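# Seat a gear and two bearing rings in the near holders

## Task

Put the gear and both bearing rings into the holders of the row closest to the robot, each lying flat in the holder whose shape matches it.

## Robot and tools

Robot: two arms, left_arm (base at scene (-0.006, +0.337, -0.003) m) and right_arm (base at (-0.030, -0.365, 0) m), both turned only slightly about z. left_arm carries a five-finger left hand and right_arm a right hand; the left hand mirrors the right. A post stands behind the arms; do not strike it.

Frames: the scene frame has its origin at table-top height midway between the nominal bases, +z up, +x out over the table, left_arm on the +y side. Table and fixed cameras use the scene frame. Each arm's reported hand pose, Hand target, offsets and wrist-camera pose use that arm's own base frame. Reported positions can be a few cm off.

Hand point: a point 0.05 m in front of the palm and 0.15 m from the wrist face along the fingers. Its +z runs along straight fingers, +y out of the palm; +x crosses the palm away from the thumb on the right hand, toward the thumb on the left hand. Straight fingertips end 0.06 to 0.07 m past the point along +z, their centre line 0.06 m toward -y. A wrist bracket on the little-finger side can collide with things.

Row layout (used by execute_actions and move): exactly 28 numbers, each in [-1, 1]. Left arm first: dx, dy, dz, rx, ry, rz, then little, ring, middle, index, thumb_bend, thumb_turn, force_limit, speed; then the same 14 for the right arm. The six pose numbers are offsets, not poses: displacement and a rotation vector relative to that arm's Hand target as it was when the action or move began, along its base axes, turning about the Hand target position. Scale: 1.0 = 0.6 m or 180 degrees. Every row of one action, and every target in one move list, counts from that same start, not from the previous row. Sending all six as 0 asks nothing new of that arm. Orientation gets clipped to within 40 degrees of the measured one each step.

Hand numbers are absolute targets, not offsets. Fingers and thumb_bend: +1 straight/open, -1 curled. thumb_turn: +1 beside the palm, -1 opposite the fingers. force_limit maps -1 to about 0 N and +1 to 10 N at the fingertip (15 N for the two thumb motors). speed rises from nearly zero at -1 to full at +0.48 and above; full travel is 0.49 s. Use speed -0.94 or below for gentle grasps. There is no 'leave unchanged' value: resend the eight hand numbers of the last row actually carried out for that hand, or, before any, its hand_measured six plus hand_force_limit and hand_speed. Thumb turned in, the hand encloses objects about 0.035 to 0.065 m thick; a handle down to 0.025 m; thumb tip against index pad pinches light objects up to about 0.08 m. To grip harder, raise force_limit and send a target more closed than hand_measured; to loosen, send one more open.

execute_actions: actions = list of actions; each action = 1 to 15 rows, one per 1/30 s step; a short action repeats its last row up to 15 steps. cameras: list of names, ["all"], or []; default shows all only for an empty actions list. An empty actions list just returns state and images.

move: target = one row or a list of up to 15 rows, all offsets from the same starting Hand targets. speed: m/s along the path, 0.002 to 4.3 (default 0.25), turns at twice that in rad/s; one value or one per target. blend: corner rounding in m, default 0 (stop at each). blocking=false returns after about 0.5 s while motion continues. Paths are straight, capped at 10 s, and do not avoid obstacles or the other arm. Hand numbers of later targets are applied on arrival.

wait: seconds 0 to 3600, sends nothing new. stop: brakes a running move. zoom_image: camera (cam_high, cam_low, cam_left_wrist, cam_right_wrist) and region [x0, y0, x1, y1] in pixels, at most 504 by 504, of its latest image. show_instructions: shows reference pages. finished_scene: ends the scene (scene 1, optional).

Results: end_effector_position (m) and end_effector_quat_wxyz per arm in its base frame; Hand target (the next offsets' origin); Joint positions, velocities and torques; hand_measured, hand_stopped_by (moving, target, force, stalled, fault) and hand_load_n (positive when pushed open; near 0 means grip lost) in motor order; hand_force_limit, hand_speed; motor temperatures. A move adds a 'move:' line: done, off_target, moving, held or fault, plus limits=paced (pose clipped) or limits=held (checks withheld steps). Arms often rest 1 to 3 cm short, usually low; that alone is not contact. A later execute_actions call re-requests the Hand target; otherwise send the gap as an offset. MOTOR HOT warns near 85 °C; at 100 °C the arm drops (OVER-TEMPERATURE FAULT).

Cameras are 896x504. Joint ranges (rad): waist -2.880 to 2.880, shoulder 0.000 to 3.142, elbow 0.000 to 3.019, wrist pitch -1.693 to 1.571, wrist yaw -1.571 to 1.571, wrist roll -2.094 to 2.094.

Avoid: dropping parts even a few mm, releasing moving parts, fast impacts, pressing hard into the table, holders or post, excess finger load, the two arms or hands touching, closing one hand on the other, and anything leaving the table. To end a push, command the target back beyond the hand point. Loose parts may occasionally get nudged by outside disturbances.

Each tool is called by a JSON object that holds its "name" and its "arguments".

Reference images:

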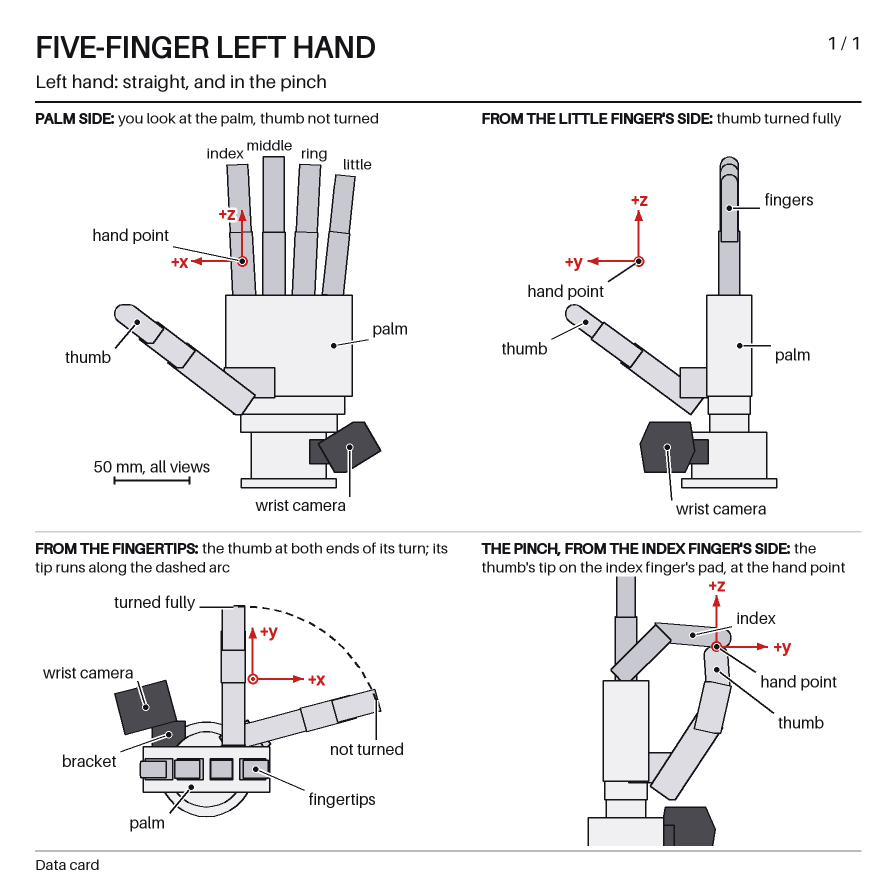

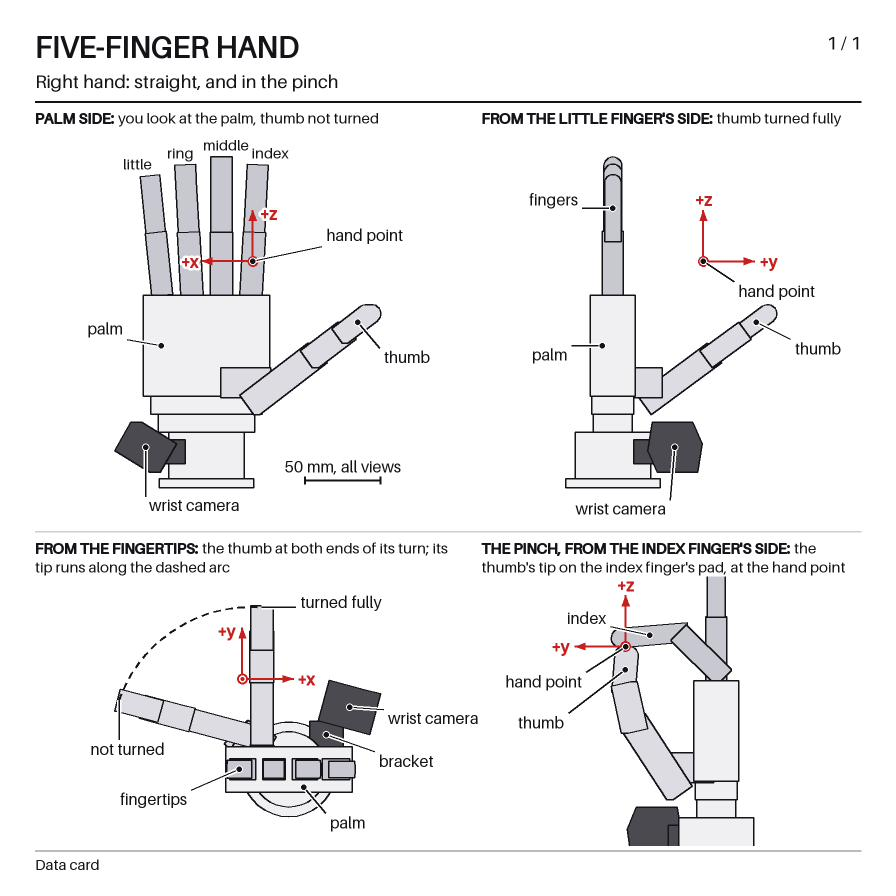

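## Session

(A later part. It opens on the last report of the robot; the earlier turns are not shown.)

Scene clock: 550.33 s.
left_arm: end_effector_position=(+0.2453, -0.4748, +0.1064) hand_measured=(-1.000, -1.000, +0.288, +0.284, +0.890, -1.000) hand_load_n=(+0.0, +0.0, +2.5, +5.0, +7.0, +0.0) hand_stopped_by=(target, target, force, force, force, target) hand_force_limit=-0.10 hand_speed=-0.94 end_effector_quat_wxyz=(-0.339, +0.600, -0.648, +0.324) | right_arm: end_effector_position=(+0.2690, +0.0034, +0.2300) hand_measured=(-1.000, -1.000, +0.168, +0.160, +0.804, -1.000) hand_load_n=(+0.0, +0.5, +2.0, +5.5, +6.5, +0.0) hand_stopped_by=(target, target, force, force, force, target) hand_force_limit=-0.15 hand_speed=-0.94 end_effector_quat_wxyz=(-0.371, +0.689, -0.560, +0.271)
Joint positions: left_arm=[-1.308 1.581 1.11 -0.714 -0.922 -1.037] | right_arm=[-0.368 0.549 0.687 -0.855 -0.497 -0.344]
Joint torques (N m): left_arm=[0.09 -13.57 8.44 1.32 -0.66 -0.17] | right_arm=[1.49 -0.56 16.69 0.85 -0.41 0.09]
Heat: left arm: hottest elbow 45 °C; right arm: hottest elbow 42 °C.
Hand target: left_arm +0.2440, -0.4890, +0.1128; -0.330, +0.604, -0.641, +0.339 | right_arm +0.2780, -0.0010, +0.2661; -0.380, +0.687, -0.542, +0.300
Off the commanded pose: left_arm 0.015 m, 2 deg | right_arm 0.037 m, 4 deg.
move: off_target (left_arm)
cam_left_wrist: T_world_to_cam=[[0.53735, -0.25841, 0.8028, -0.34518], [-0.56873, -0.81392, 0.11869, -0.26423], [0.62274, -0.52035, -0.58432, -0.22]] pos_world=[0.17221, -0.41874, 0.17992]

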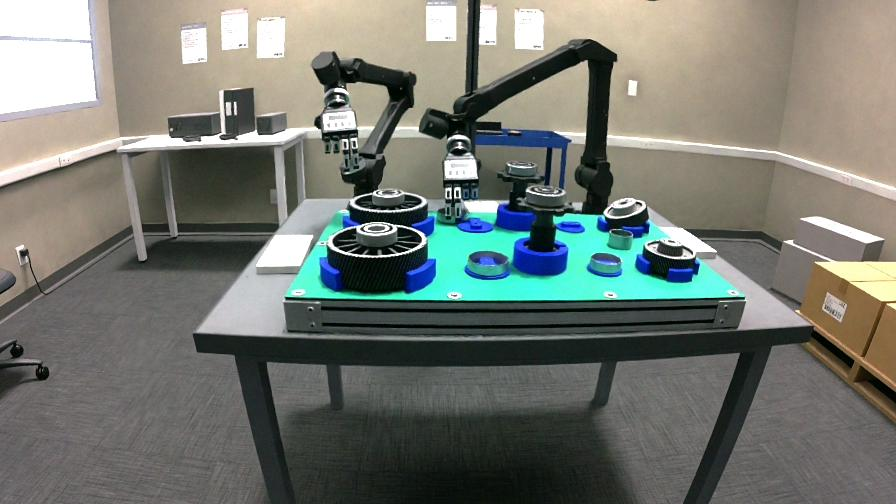

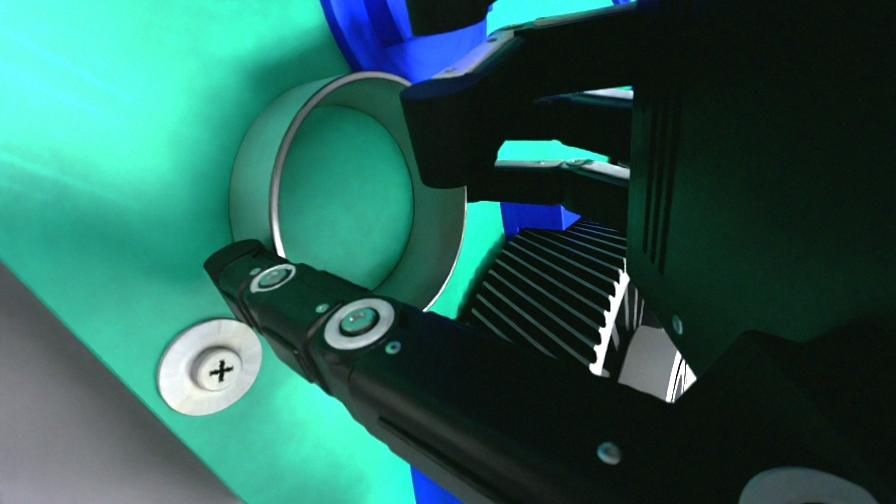

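{"name": "execute_actions", "arguments": {"actions": [[[0,0,0,0,0,0,-1,-1,0.5,0.5,1,-1,-0.5,-0.88,0,0,0,0,0,0,-1,-1,-0.05,-0.05,0.5,-1,-0.15,-0.94]],[[0,0,0,0,0,0,-1,-1,0.5,0.5,1,-1,-0.5,-0.88,0,0,0,0,0,0,-1,-1,-0.05,-0.05,0.5,-1,-0.15,-0.94]],[[0,0,0,0,0,0,-1,-1,0.5,0.5,1,-1,-0.5,-0.88,0,0,0,0,0,0,-1,-1,-0.05,-0.05,0.5,-1,-0.15,-0.94]]], "cameras": ["cam_low","cam_left_wrist","cam_high"]}}

{"name": "zoom_image", "arguments": {"camera": "cam_low", "region": [420, 180, 520, 260]}}

Scene clock: 558.93 s.
left_arm: end_effector_position=(+0.2452, -0.4753, +0.1064) hand_measured=(-1.000, -1.000, +0.500, +0.500, +1.000, -1.000) hand_load_n=(+0.0, +0.0, -0.5, +0.0, +0.0, +0.0) hand_stopped_by=(target, target, target, target, target, target) hand_force_limit=-0.50 hand_speed=-0.88 end_effector_quat_wxyz=(-0.339, +0.600, -0.648, +0.324) | right_arm: end_effector_position=(+0.2690, +0.0034, +0.2300) hand_measured=(-1.000, -1.000, +0.168, +0.160, +0.804, -1.000) hand_load_n=(+0.0, +0.5, +1.5, +5.5, +7.0, +0.0) hand_stopped_by=(target, target, force, force, force, target) hand_force_limit=-0.15 hand_speed=-0.94 end_effector_quat_wxyz=(-0.371, +0.689, -0.560, +0.271)
Joint positions: left_arm=[-1.308 1.581 1.11 -0.713 -0.922 -1.038] | right_arm=[-0.368 0.549 0.687 -0.855 -0.497 -0.344]
Joint torques (N m): left_arm=[1.14 -12.4 8.54 1.35 -0.73 -0.07] | right_arm=[0.32 -0.09 16.54 1.02 -0.48 0.11]
Heat: left arm: hottest elbow 45 °C; right arm: hottest elbow 43 °C.
Hand target: left_arm +0.2441, -0.4888, +0.1126; -0.330, +0.604, -0.641, +0.339 | right_arm +0.2780, -0.0010, +0.2661; -0.380, +0.687, -0.542, +0.300
Off the commanded pose: left_arm 0.015 m, 2 deg | right_arm 0.037 m, 4 deg.
Step readings (end_effector_position of left_arm | right_arm):
0: (+0.2453, -0.4748, +0.1064) | (+0.2690, +0.0034, +0.2300)
1: (+0.2453, -0.4748, +0.1064) | (+0.2690, +0.0034, +0.2300)
2: (+0.2453, -0.4748, +0.1064) | (+0.2690, +0.0034, +0.2300)
4: (+0.2453, -0.4748, +0.1062) | (+0.2690, +0.0034, +0.2300)
8: (+0.2452, -0.4752, +0.1064) | (+0.2690, +0.0034, +0.2300)
15: (+0.2452, -0.4753, +0.1064) | (+0.2690, +0.0034, +0.2300)
16: (+0.2452, -0.4753, +0.1064) | (+0.2690, +0.0034, +0.2300)
17: (+0.2452, -0.4753, +0.1064) | (+0.2690, +0.0034, +0.2300)
19: (+0.2452, -0.4753, +0.1064) | (+0.2690, +0.0034, +0.2300)
23: (+0.2452, -0.4753, +0.1064) | (+0.2690, +0.0034, +0.2300)
30: (+0.2452, -0.4753, +0.1064) | (+0.2690, +0.0034, +0.2300)
31: (+0.2452, -0.4753, +0.1064) | (+0.2690, +0.0034, +0.2300)
32: (+0.2452, -0.4753, +0.1064) | (+0.2690, +0.0034, +0.2300)
34: (+0.2452, -0.4753, +0.1064) | (+0.2690, +0.0034, +0.2300)
38: (+0.2452, -0.4753, +0.1064) | (+0.2690, +0.0034, +0.2300)
45: (+0.2452, -0.4753, +0.1064) | (+0.2690, +0.0034, +0.2300)
cam_left_wrist: T_world_to_cam=[[0.53716, -0.25664, 0.80349, -0.34449], [-0.56856, -0.81382, 0.12017, -0.26485], [0.62306, -0.52138, -0.58306, -0.22092]] pos_world=[0.17211, -0.41913, 0.17982]
Images, in order (width x height): cam_high 896x504, cam_low 896x504, cam_left_wrist 896x504.

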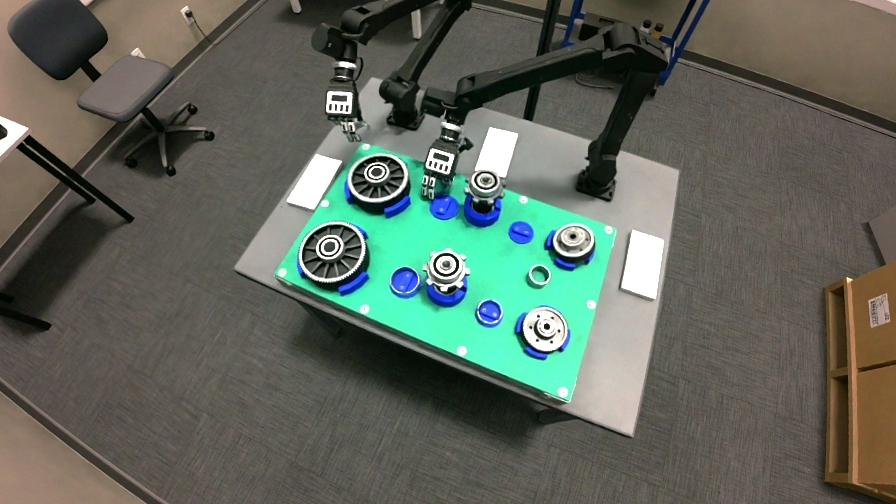

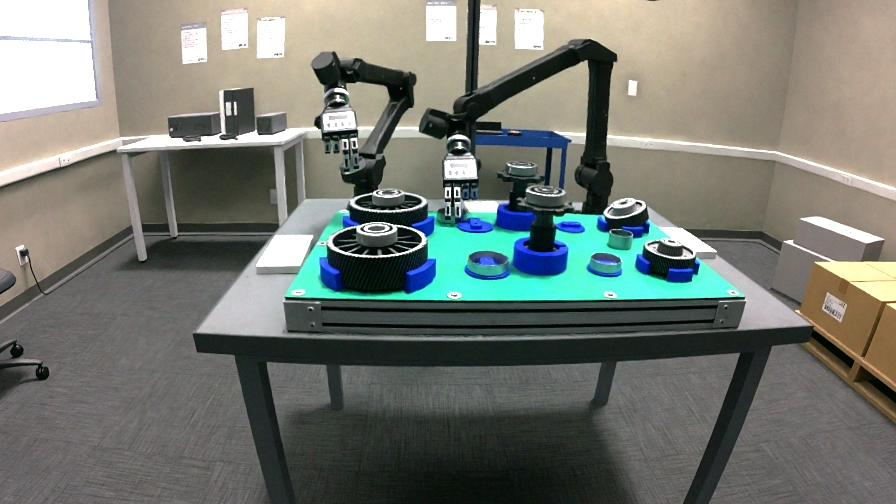

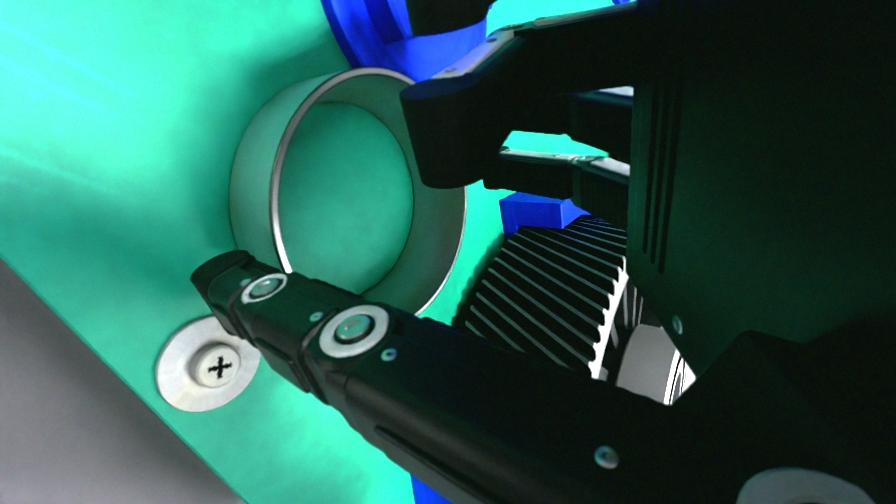

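Scaled by 5.040.

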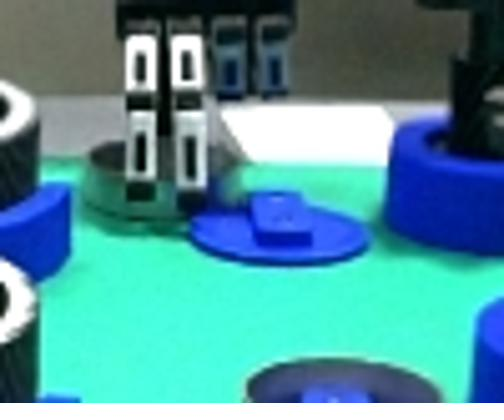

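{"name": "move", "arguments": {"target": [[0,0,0.083,-0.0283,-0.0146,0,-1,-1,0.5,0.5,1,-1,-0.5,-0.88,0,0,0,0,0,0,-1,-1,-0.05,-0.05,0.5,-1,-0.15,-0.94],[0,0,0.35,0,0,0,-1,-1,0.5,0.5,1,-1,-0.5,-0.88,0,0,0,0,0,0,-1,-1,-0.05,-0.05,0.5,-1,-0.15,-0.94],[-0.08,0.9,0.35,0,0,0,-1,-1,0.5,0.5,1,-1,-0.5,-0.88,0,0,0,0,0,0,-1,-1,-0.05,-0.05,0.5,-1,-0.15,-0.94]], "speed": [0.06,0.15,0.2], "blend": [0.005,0.03,0], "cameras": ["all"]}}

{"name": "zoom_image", "arguments": {"camera": "cam_right_wrist", "region": [380, 80, 700, 360]}}

Scene clock: 576.40 s.
left_arm: end_effector_position=(+0.1970, +0.0486, +0.3056) hand_measured=(-1.000, -1.000, +0.500, +0.500, +1.000, -1.000) hand_load_n=(+0.0, +0.0, +0.0, +0.0, +0.0, +0.0) hand_stopped_by=(target, target, target, target, target, target) hand_force_limit=-0.50 hand_speed=-0.88 end_effector_quat_wxyz=(-0.313, +0.613, -0.639, +0.343) | right_arm: end_effector_position=(+0.2690, +0.0034, +0.2300) hand_measured=(-1.000, -1.000, +0.168, +0.160, +0.804, -1.000) hand_load_n=(+0.0, +0.5, +1.5, +5.5, +6.5, +0.0) hand_stopped_by=(target, target, force, force, force, target) hand_force_limit=-0.15 hand_speed=-0.94 end_effector_quat_wxyz=(-0.371, +0.689, -0.560, +0.271)
Joint positions: left_arm=[0.886 0.486 0.902 -1.289 0.735 0.65] | right_arm=[-0.368 0.549 0.687 -0.855 -0.497 -0.344]
Joint torques (N m): left_arm=[1.73 1.73 10.61 0.73 0.63 0.06] | right_arm=[0.85 -0.79 16.53 0.87 -0.45 0.1]
Heat: left arm: hottest elbow 44 °C; right arm: hottest elbow 43 °C.
Hand target: left_arm +0.1961, +0.0512, +0.3225; -0.330, +0.604, -0.641, +0.339 | right_arm +0.2780, -0.0010, +0.2661; -0.380, +0.687, -0.542, +0.300
Off the commanded pose: left_arm 0.017 m, 2 deg | right_arm 0.037 m, 4 deg.
move: off_target (left_arm)
cam_left_wrist: T_world_to_cam=[[0.54776, -0.2022, 0.81183, -0.35143], [-0.56872, -0.80167, 0.18407, 0.09008], [0.61361, -0.56253, -0.55412, 0.19342]] pos_world=[0.12504, 0.10996, 0.3759]
cam_right_wrist: T_world_to_cam=[[-0.50859, -0.31398, -0.80172, 0.32095], [-0.71703, 0.66994, 0.19249, 0.1437], [0.47667, 0.67275, -0.56586, 0.11004]] pos_world=[0.21381, -0.06952, 0.29191]

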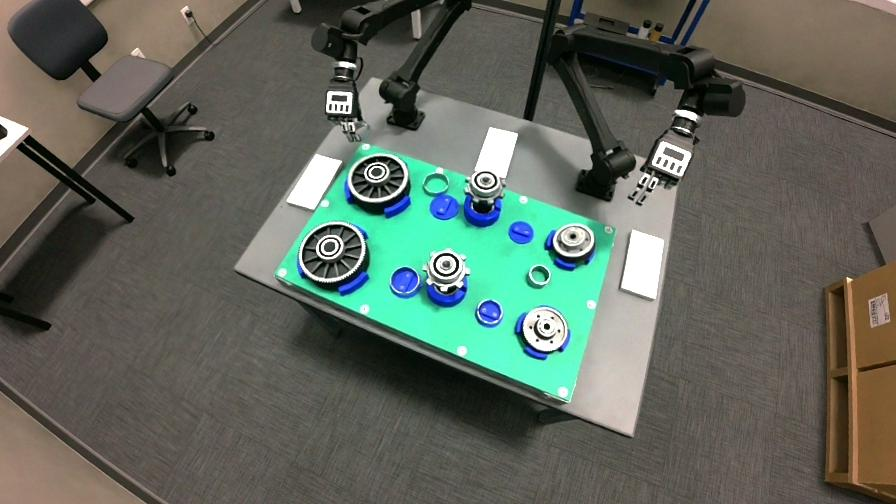

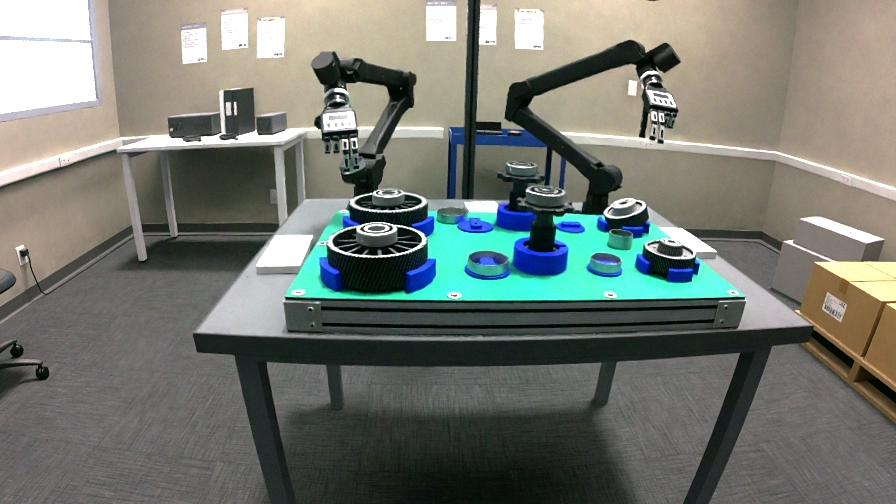

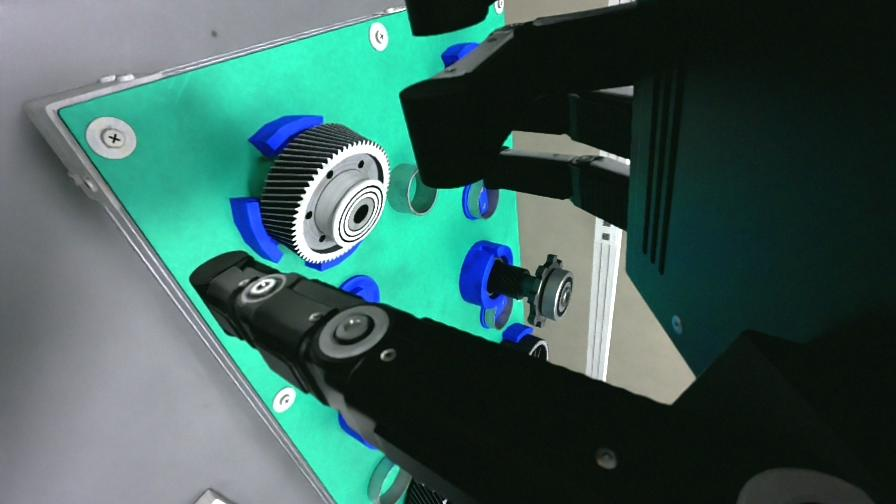

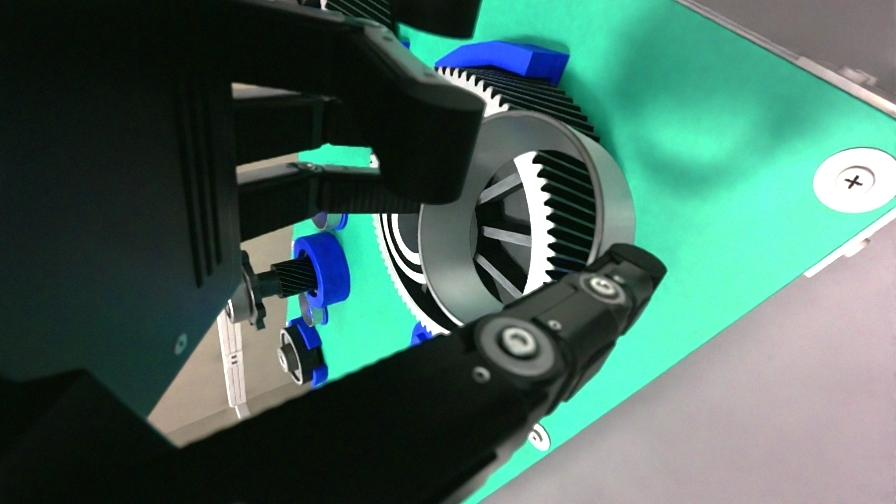

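Scaled by 1.575.

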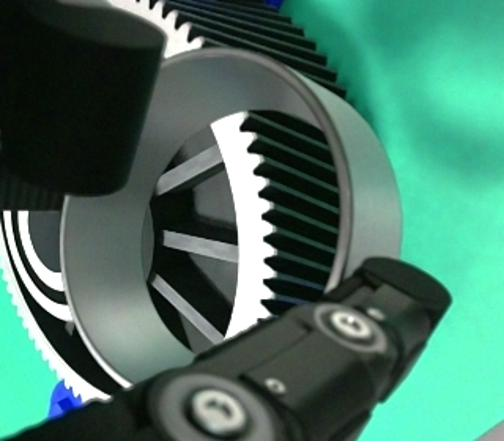

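{"name": "zoom_image", "arguments": {"camera": "cam_low", "region": [300, 90, 400, 190]}}

{"name": "zoom_image", "arguments": {"camera": "cam_high", "region": [300, 90, 480, 230]}}

Scaled by 5.040.

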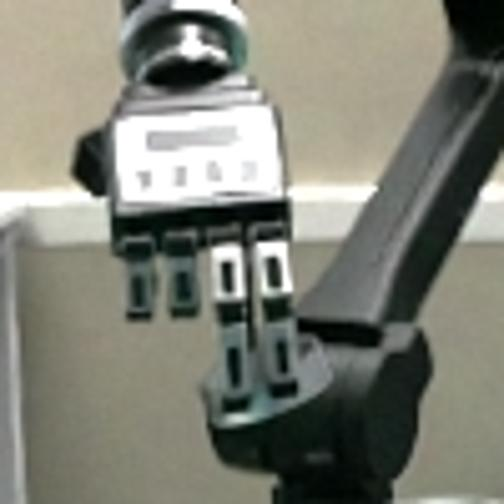

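Scaled by 2.800.

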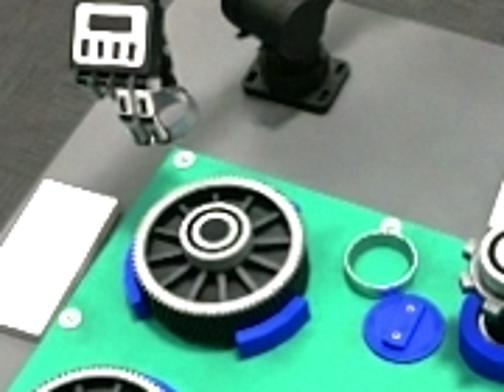

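{"name": "move", "arguments": {"target": [[0,0,0,0,0,0,-1,-1,0.5,0.5,1,-1,-0.5,-0.88,0,0,0.09,0,0,0,-1,-1,-0.05,-0.05,0.5,-1,-0.15,-0.94],[0,0,0,0,0,0,-1,-1,0.5,0.5,1,-1,-0.5,-0.88,0.12,0.91,0.09,-0.0897,-0.0081,-0.091,-1,-1,-0.05,-0.05,0.5,-1,-0.15,-0.94]], "speed": [0.12,0.18], "blend": [0.015,0], "cameras": ["all"]}}

{"name": "zoom_image", "arguments": {"camera": "cam_low", "region": [500, 80, 680, 260]}}

Scene clock: 597.87 s.
left_arm: end_effector_position=(+0.1970, +0.0487, +0.3056) hand_measured=(-1.000, -1.000, +0.500, +0.500, +1.000, -1.000) hand_load_n=(+0.0, +0.0, +0.0, +0.0, +0.0, +0.0) hand_stopped_by=(target, target, target, target, target, target) hand_force_limit=-0.50 hand_speed=-0.88 end_effector_quat_wxyz=(-0.313, +0.613, -0.640, +0.343) | right_arm: end_effector_position=(+0.3472, +0.5366, +0.2875) hand_measured=(-1.000, -1.000, +0.168, +0.160, +0.804, -1.000) hand_load_n=(+0.0, +0.0, +1.0, +6.0, +6.5, +0.0) hand_stopped_by=(target, target, force, force, force, target) hand_force_limit=-0.15 hand_speed=-0.94 end_effector_quat_wxyz=(-0.211, +0.661, -0.570, +0.440)
Joint positions: left_arm=[0.886 0.486 0.902 -1.289 0.735 0.651] | right_arm=[1.2 1.929 2.083 -1.555 1.011 0.958]
Joint torques (N m): left_arm=[1.2 0.03 10.82 0.73 0.63 0.05] | right_arm=[1.55 -17.38 14.69 -0.17 1.08 0.25]
Heat: left arm: hottest elbow 45 °C; right arm: hottest elbow 43 °C.
Hand target: left_arm +0.1961, +0.0512, +0.3225; -0.330, +0.604, -0.641, +0.339 | right_arm +0.3499, +0.5450, +0.3200; -0.240, +0.645, -0.582, +0.432
Off the commanded pose: left_arm 0.017 m, 2 deg | right_arm 0.034 m, 4 deg.
move: off_target (right_arm)
cam_left_wrist: T_world_to_cam=[[0.54738, -0.20306, 0.81187, -0.35136], [-0.56918, -0.80152, 0.18329, 0.09047], [0.61352, -0.56243, -0.55432, 0.1936]] pos_world=[0.12504, 0.11006, 0.376]
cam_right_wrist: T_world_to_cam=[[-0.56458, -0.46538, -0.68166, 0.64043], [-0.51911, 0.8423, -0.14511, -0.23269], [0.6417, 0.27193, -0.71713, -0.0521]] pos_world=[0.27422, 0.50821, 0.36543]

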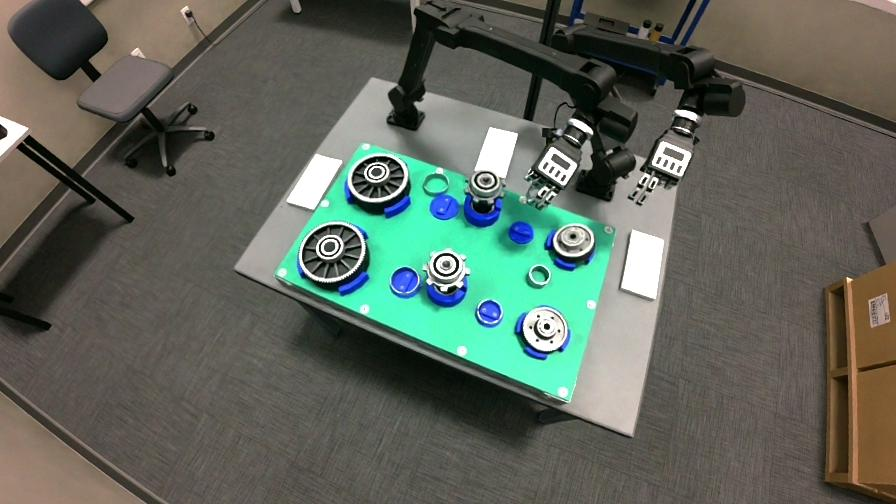

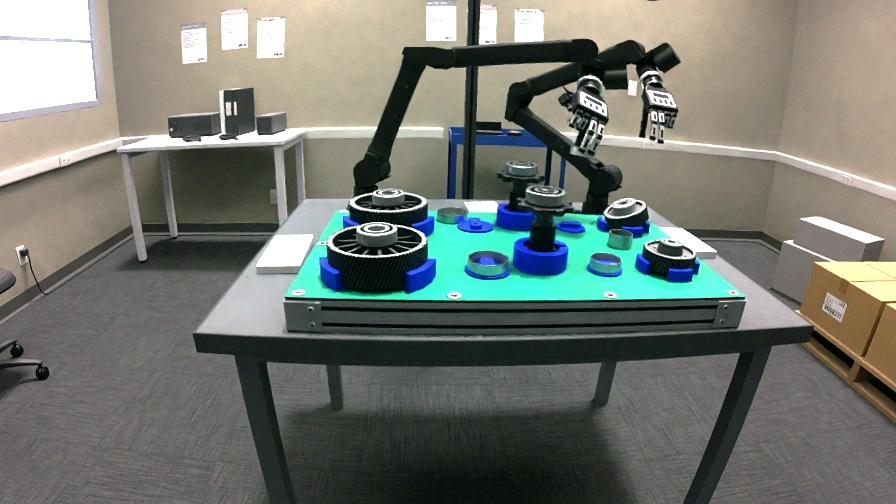

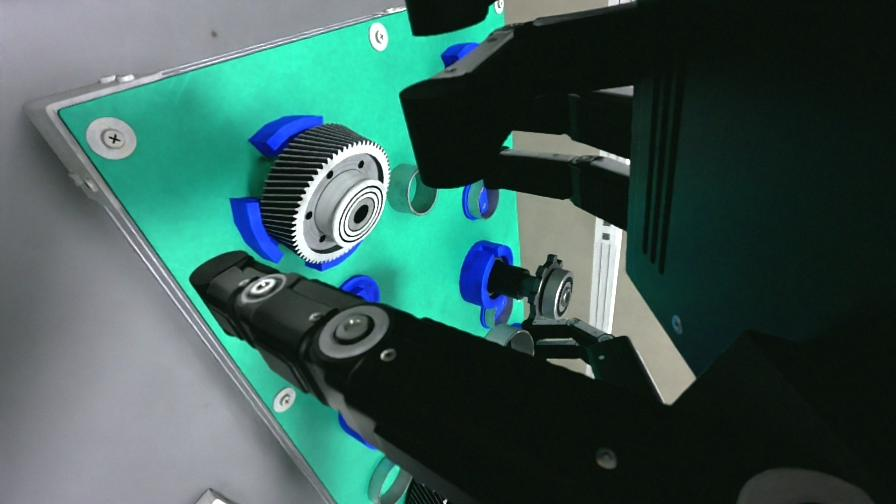

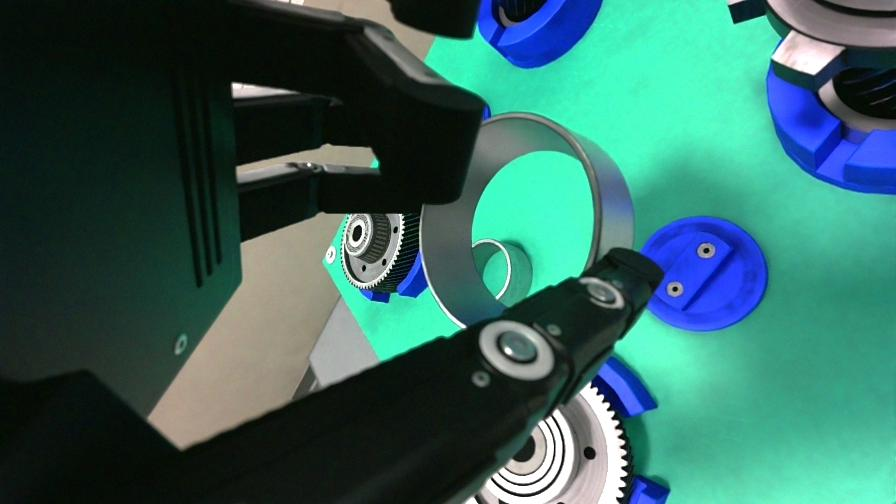

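Scaled by 2.800.

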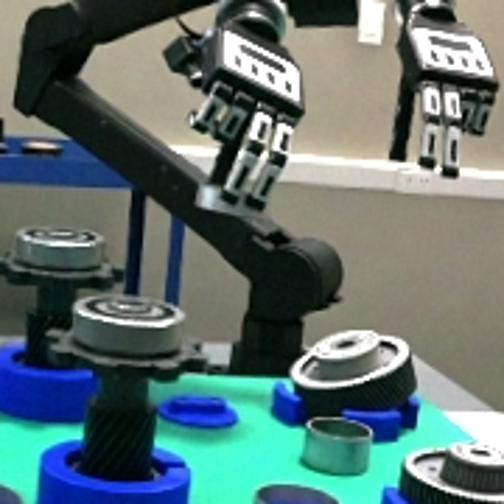

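{"name": "zoom_image", "arguments": {"camera": "cam_low", "region": [555, 110, 615, 165]}}

{"name": "zoom_image", "arguments": {"camera": "cam_high", "region": [500, 150, 600, 250]}}

{"name": "zoom_image", "arguments": {"camera": "cam_right_wrist", "region": [400, 90, 820, 360]}}

Scaled by 8.400.

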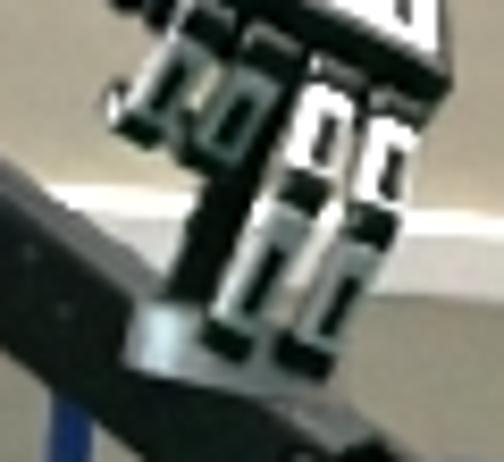

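Scaled by 5.040.

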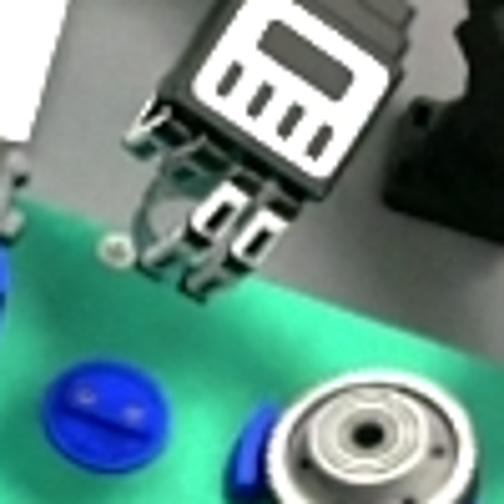

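Scaled by 1.200.

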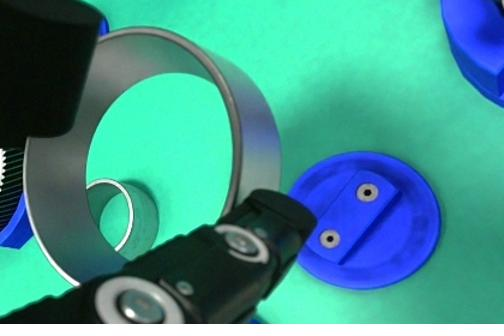

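{"name": "move", "arguments": {"target": [[0,0,0,0,0,0,-1,-1,0.5,0.5,1,-1,-0.5,-0.88,-0.0015,-0.0267,-0.24,0.0557,-0.0029,0,-1,-1,-0.05,-0.05,0.5,-1,-0.15,-0.94]], "speed": 0.1, "cameras": ["cam_high","cam_low","cam_right_wrist"]}}

{"name": "zoom_image", "arguments": {"camera": "cam_low", "region": [530, 150, 630, 250]}}

{"name": "zoom_image", "arguments": {"camera": "cam_right_wrist", "region": [400, 90, 820, 360]}}

Scene clock: 607.20 s.
left_arm: end_effector_position=(+0.1970, +0.0487, +0.3056) hand_measured=(-1.000, -1.000, +0.500, +0.500, +1.000, -1.000) hand_load_n=(+0.0, +0.0, +0.0, +0.0, +0.0, +0.0) hand_stopped_by=(target, target, target, target, target, target) hand_force_limit=-0.50 hand_speed=-0.88 end_effector_quat_wxyz=(-0.313, +0.613, -0.640, +0.343) | right_arm: end_effector_position=(+0.3434, +0.5292, +0.1554) hand_measured=(-1.000, -1.000, +0.168, +0.160, +0.804, -1.000) hand_load_n=(+0.0, +0.0, +1.0, +6.0, +6.5, +0.0) hand_stopped_by=(target, target, force, force, force, target) hand_force_limit=-0.15 hand_speed=-0.94 end_effector_quat_wxyz=(-0.281, +0.632, -0.609, +0.389)
Joint positions: left_arm=[0.886 0.486 0.902 -1.289 0.735 0.651] | right_arm=[1.187 1.801 1.538 -0.948 0.956 0.962]
Joint torques (N m): left_arm=[1.44 0.44 10.85 0.8 0.55 0.08] | right_arm=[0.38 -16.44 9.28 0.87 0.8 0.18]
Heat: left arm: hottest elbow 45 °C; right arm: hottest elbow 41 °C.
Hand target: left_arm +0.1961, +0.0512, +0.3225; -0.330, +0.604, -0.641, +0.339 | right_arm +0.3491, +0.5290, +0.1761; -0.298, +0.620, -0.617, +0.383
Off the commanded pose: left_arm 0.017 m, 2 deg | right_arm 0.021 m, 3 deg.
move: off_target (right_arm)
cam_right_wrist: T_world_to_cam=[[-0.54937, -0.31988, -0.77193, 0.4765], [-0.51694, 0.85592, 0.01321, -0.28019], [0.65648, 0.40629, -0.63557, -0.23128]] pos_world=[0.26876, 0.48621, 0.22453]

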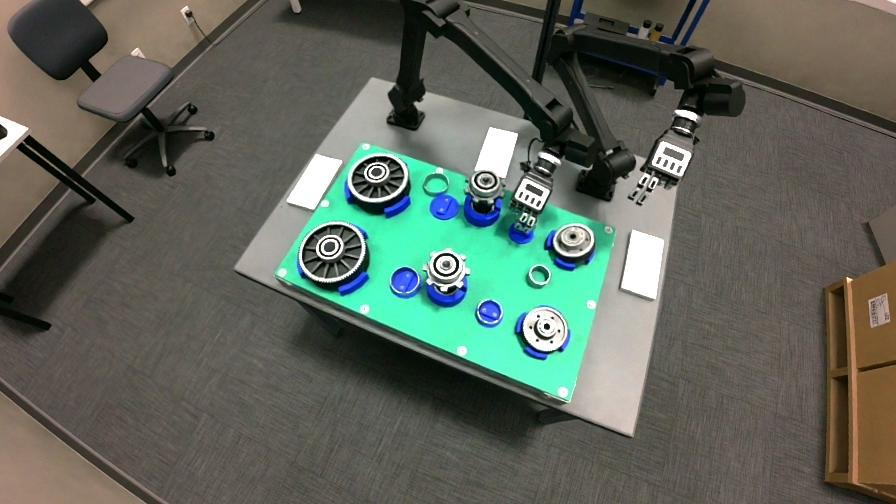

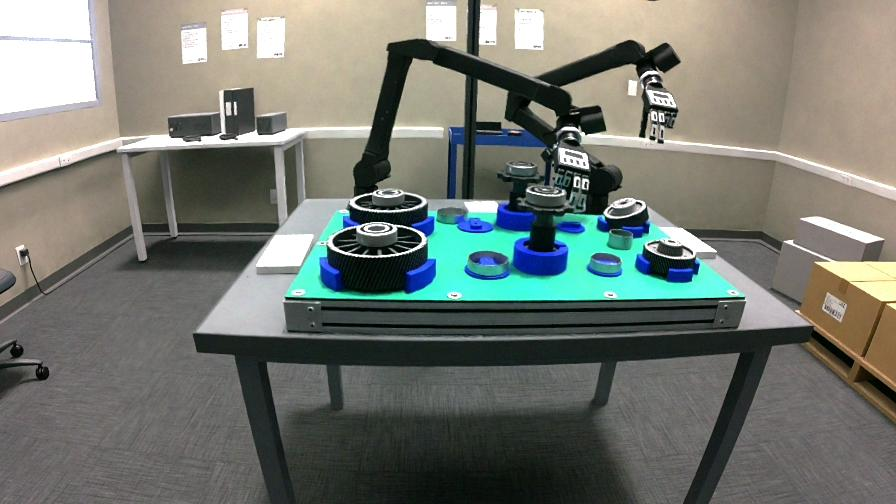

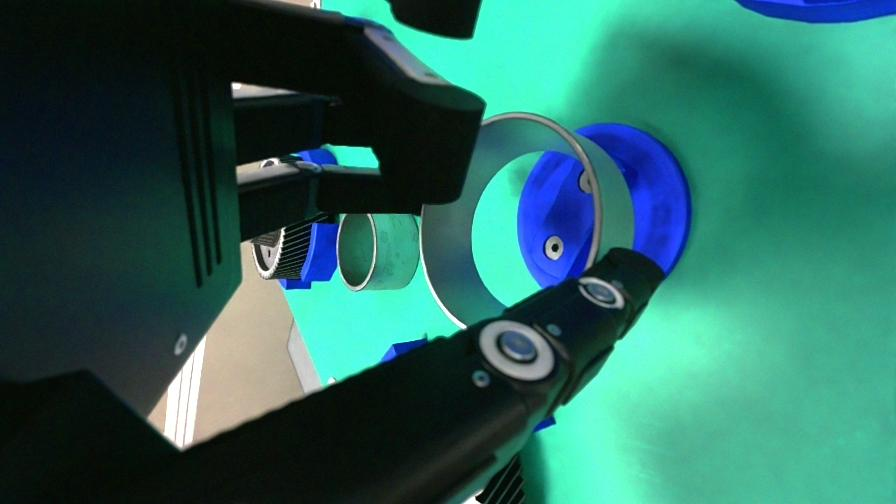

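Scaled by 5.040.

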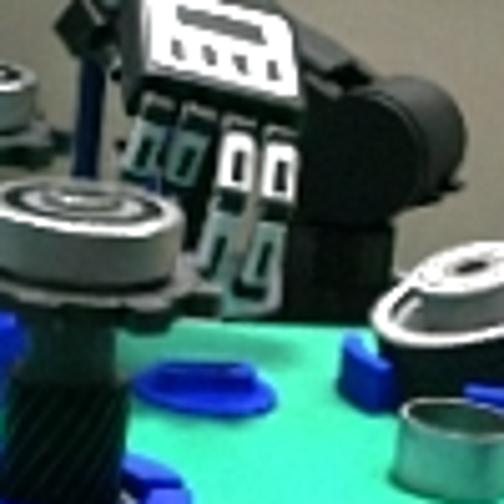

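Scaled by 1.200.

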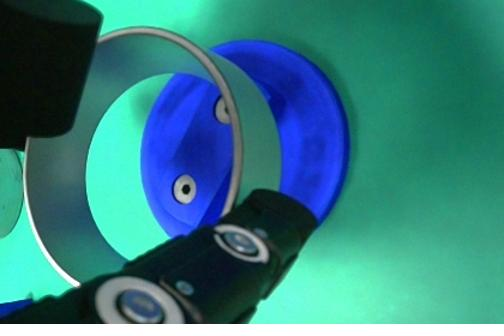

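{"name": "zoom_image", "arguments": {"camera": "cam_low", "region": [555, 185, 605, 235]}}

{"name": "zoom_image", "arguments": {"camera": "cam_high", "region": [490, 190, 560, 250]}}

{"name": "zoom_image", "arguments": {"camera": "cam_right_wrist", "region": [410, 100, 650, 340]}}

Scaled by 10.080.

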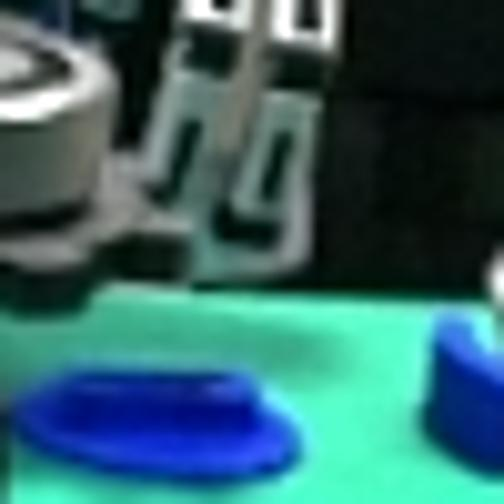

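Scaled by 7.200.

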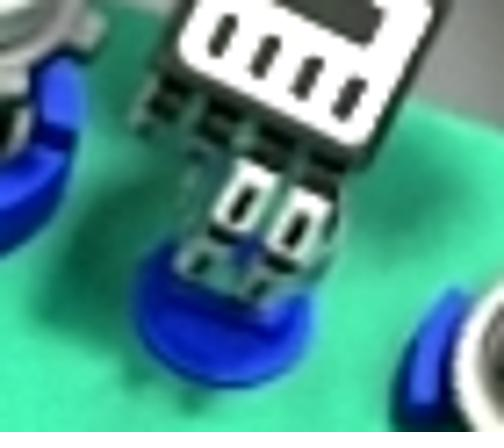

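Scaled by 2.100.

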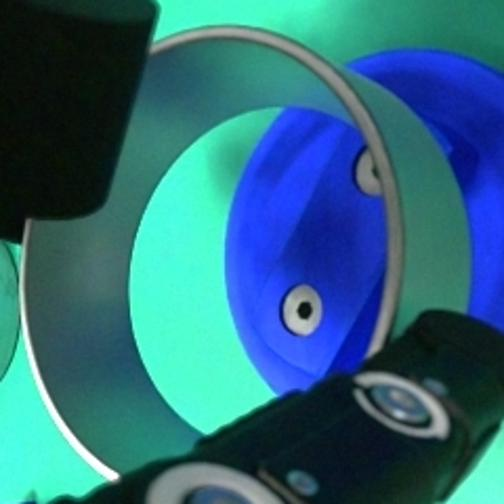

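{"name": "move", "arguments": {"target": [[0,0,0,0,0,0,-1,-1,0.5,0.5,1,-1,-0.5,-0.88,0.0167,0.004,-0.04,0,0,0,-1,-1,-0.05,-0.05,0.5,-1,-0.15,-0.94]], "speed": 0.05, "cameras": ["cam_high","cam_low","cam_right_wrist"]}}

{"name": "zoom_image", "arguments": {"camera": "cam_low", "region": [555, 185, 605, 235]}}

{"name": "zoom_image", "arguments": {"camera": "cam_high", "region": [490, 190, 560, 250]}}

{"name": "zoom_image", "arguments": {"camera": "cam_right_wrist", "region": [410, 100, 650, 340]}}

Scene clock: 637.67 s.
left_arm: end_effector_position=(+0.1970, +0.0487, +0.3056) hand_measured=(-1.000, -1.000, +0.500, +0.500, +1.000, -1.000) hand_load_n=(+0.0, +0.5, +0.0, +0.0, +0.0, +0.5) hand_stopped_by=(target, target, target, target, target, target) hand_force_limit=-0.50 hand_speed=-0.88 end_effector_quat_wxyz=(-0.313, +0.613, -0.640, +0.343) | right_arm: end_effector_position=(+0.3539, +0.5325, +0.1509) hand_measured=(-1.000, -1.000, +0.168, +0.160, +0.804, -1.000) hand_load_n=(+0.0, +0.0, +1.0, +6.0, +6.5, +0.0) hand_stopped_by=(target, target, force, force, force, target) hand_force_limit=-0.15 hand_speed=-0.94 end_effector_quat_wxyz=(-0.296, +0.622, -0.616, +0.382)
Joint positions: left_arm=[0.886 0.486 0.902 -1.289 0.735 0.651] | right_arm=[1.173 1.801 1.516 -0.876 0.951 0.95]
Joint torques (N m): left_arm=[2.32 0.32 10.8 0.88 0.63 0.09] | right_arm=[0.79 -14.86 9.17 0.96 0.72 0.1]
Heat: left arm: hottest elbow 46 °C; right arm: hottest elbow 36 °C.
Hand target: left_arm +0.1961, +0.0512, +0.3225; -0.330, +0.604, -0.641, +0.339 | right_arm +0.3591, +0.5314, +0.1521; -0.298, +0.620, -0.617, +0.383
Off the commanded pose: left_arm 0.017 m, 2 deg | right_arm 0.005 m, 0 deg.
move: done
cam_right_wrist: T_world_to_cam=[[-0.54048, -0.28609, -0.79122, 0.46162], [-0.51175, 0.85823, 0.03926, -0.28441], [0.66782, 0.42613, -0.61027, -0.26077]] pos_world=[0.27809, 0.48727, 0.21727]

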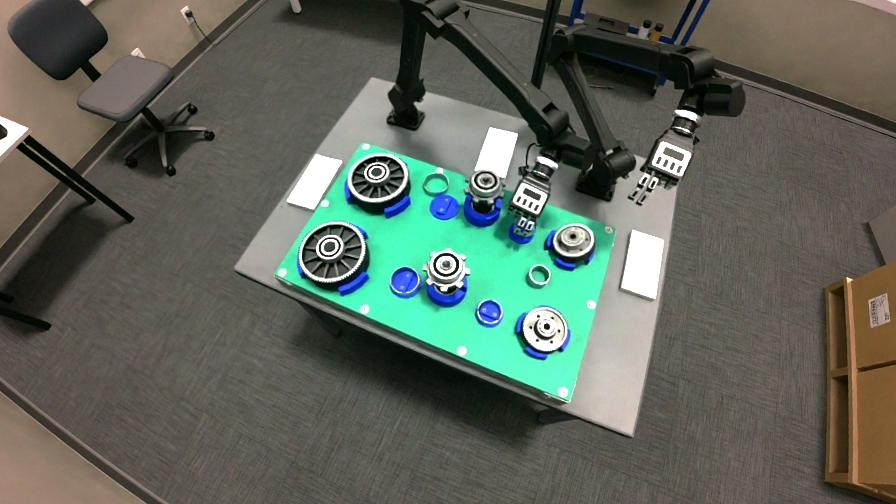

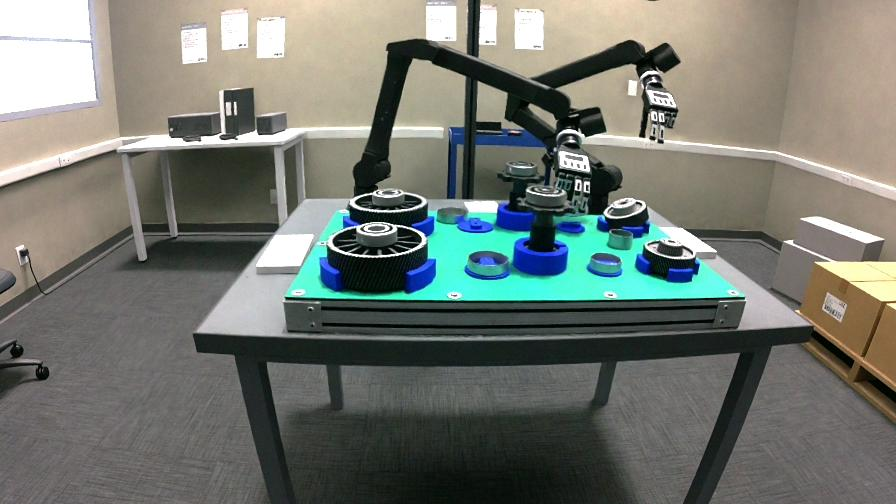

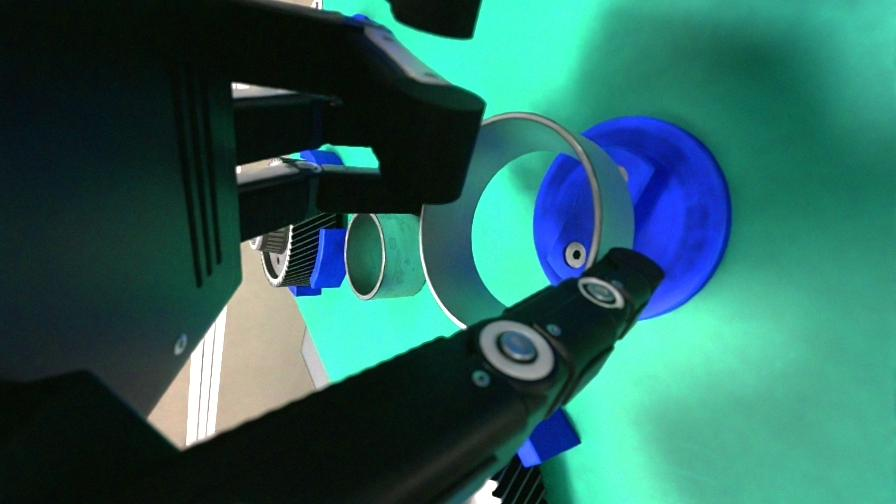

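Scaled by 10.080.

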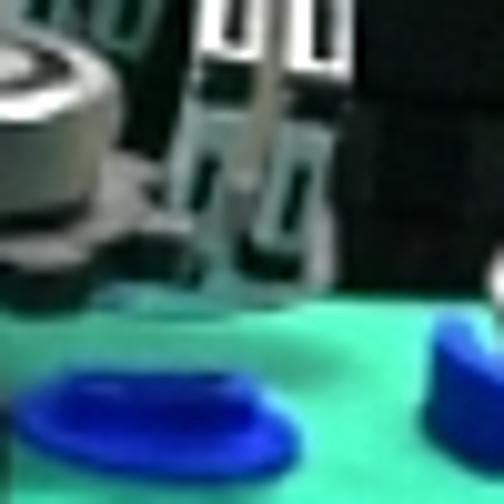

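Scaled by 7.200.

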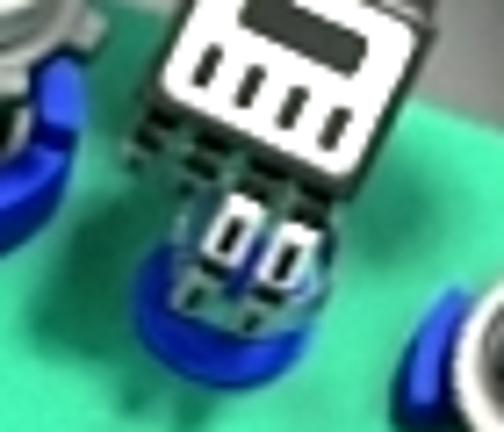

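Scaled by 2.100.

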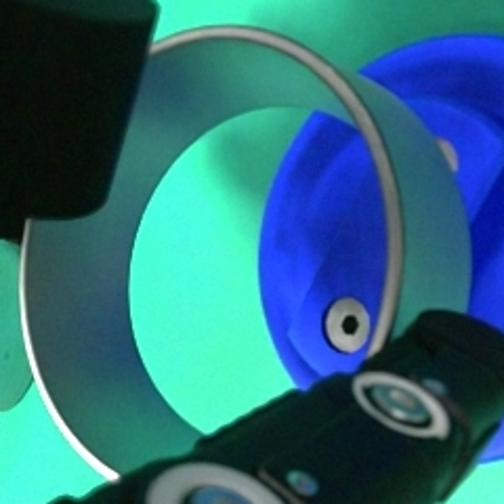

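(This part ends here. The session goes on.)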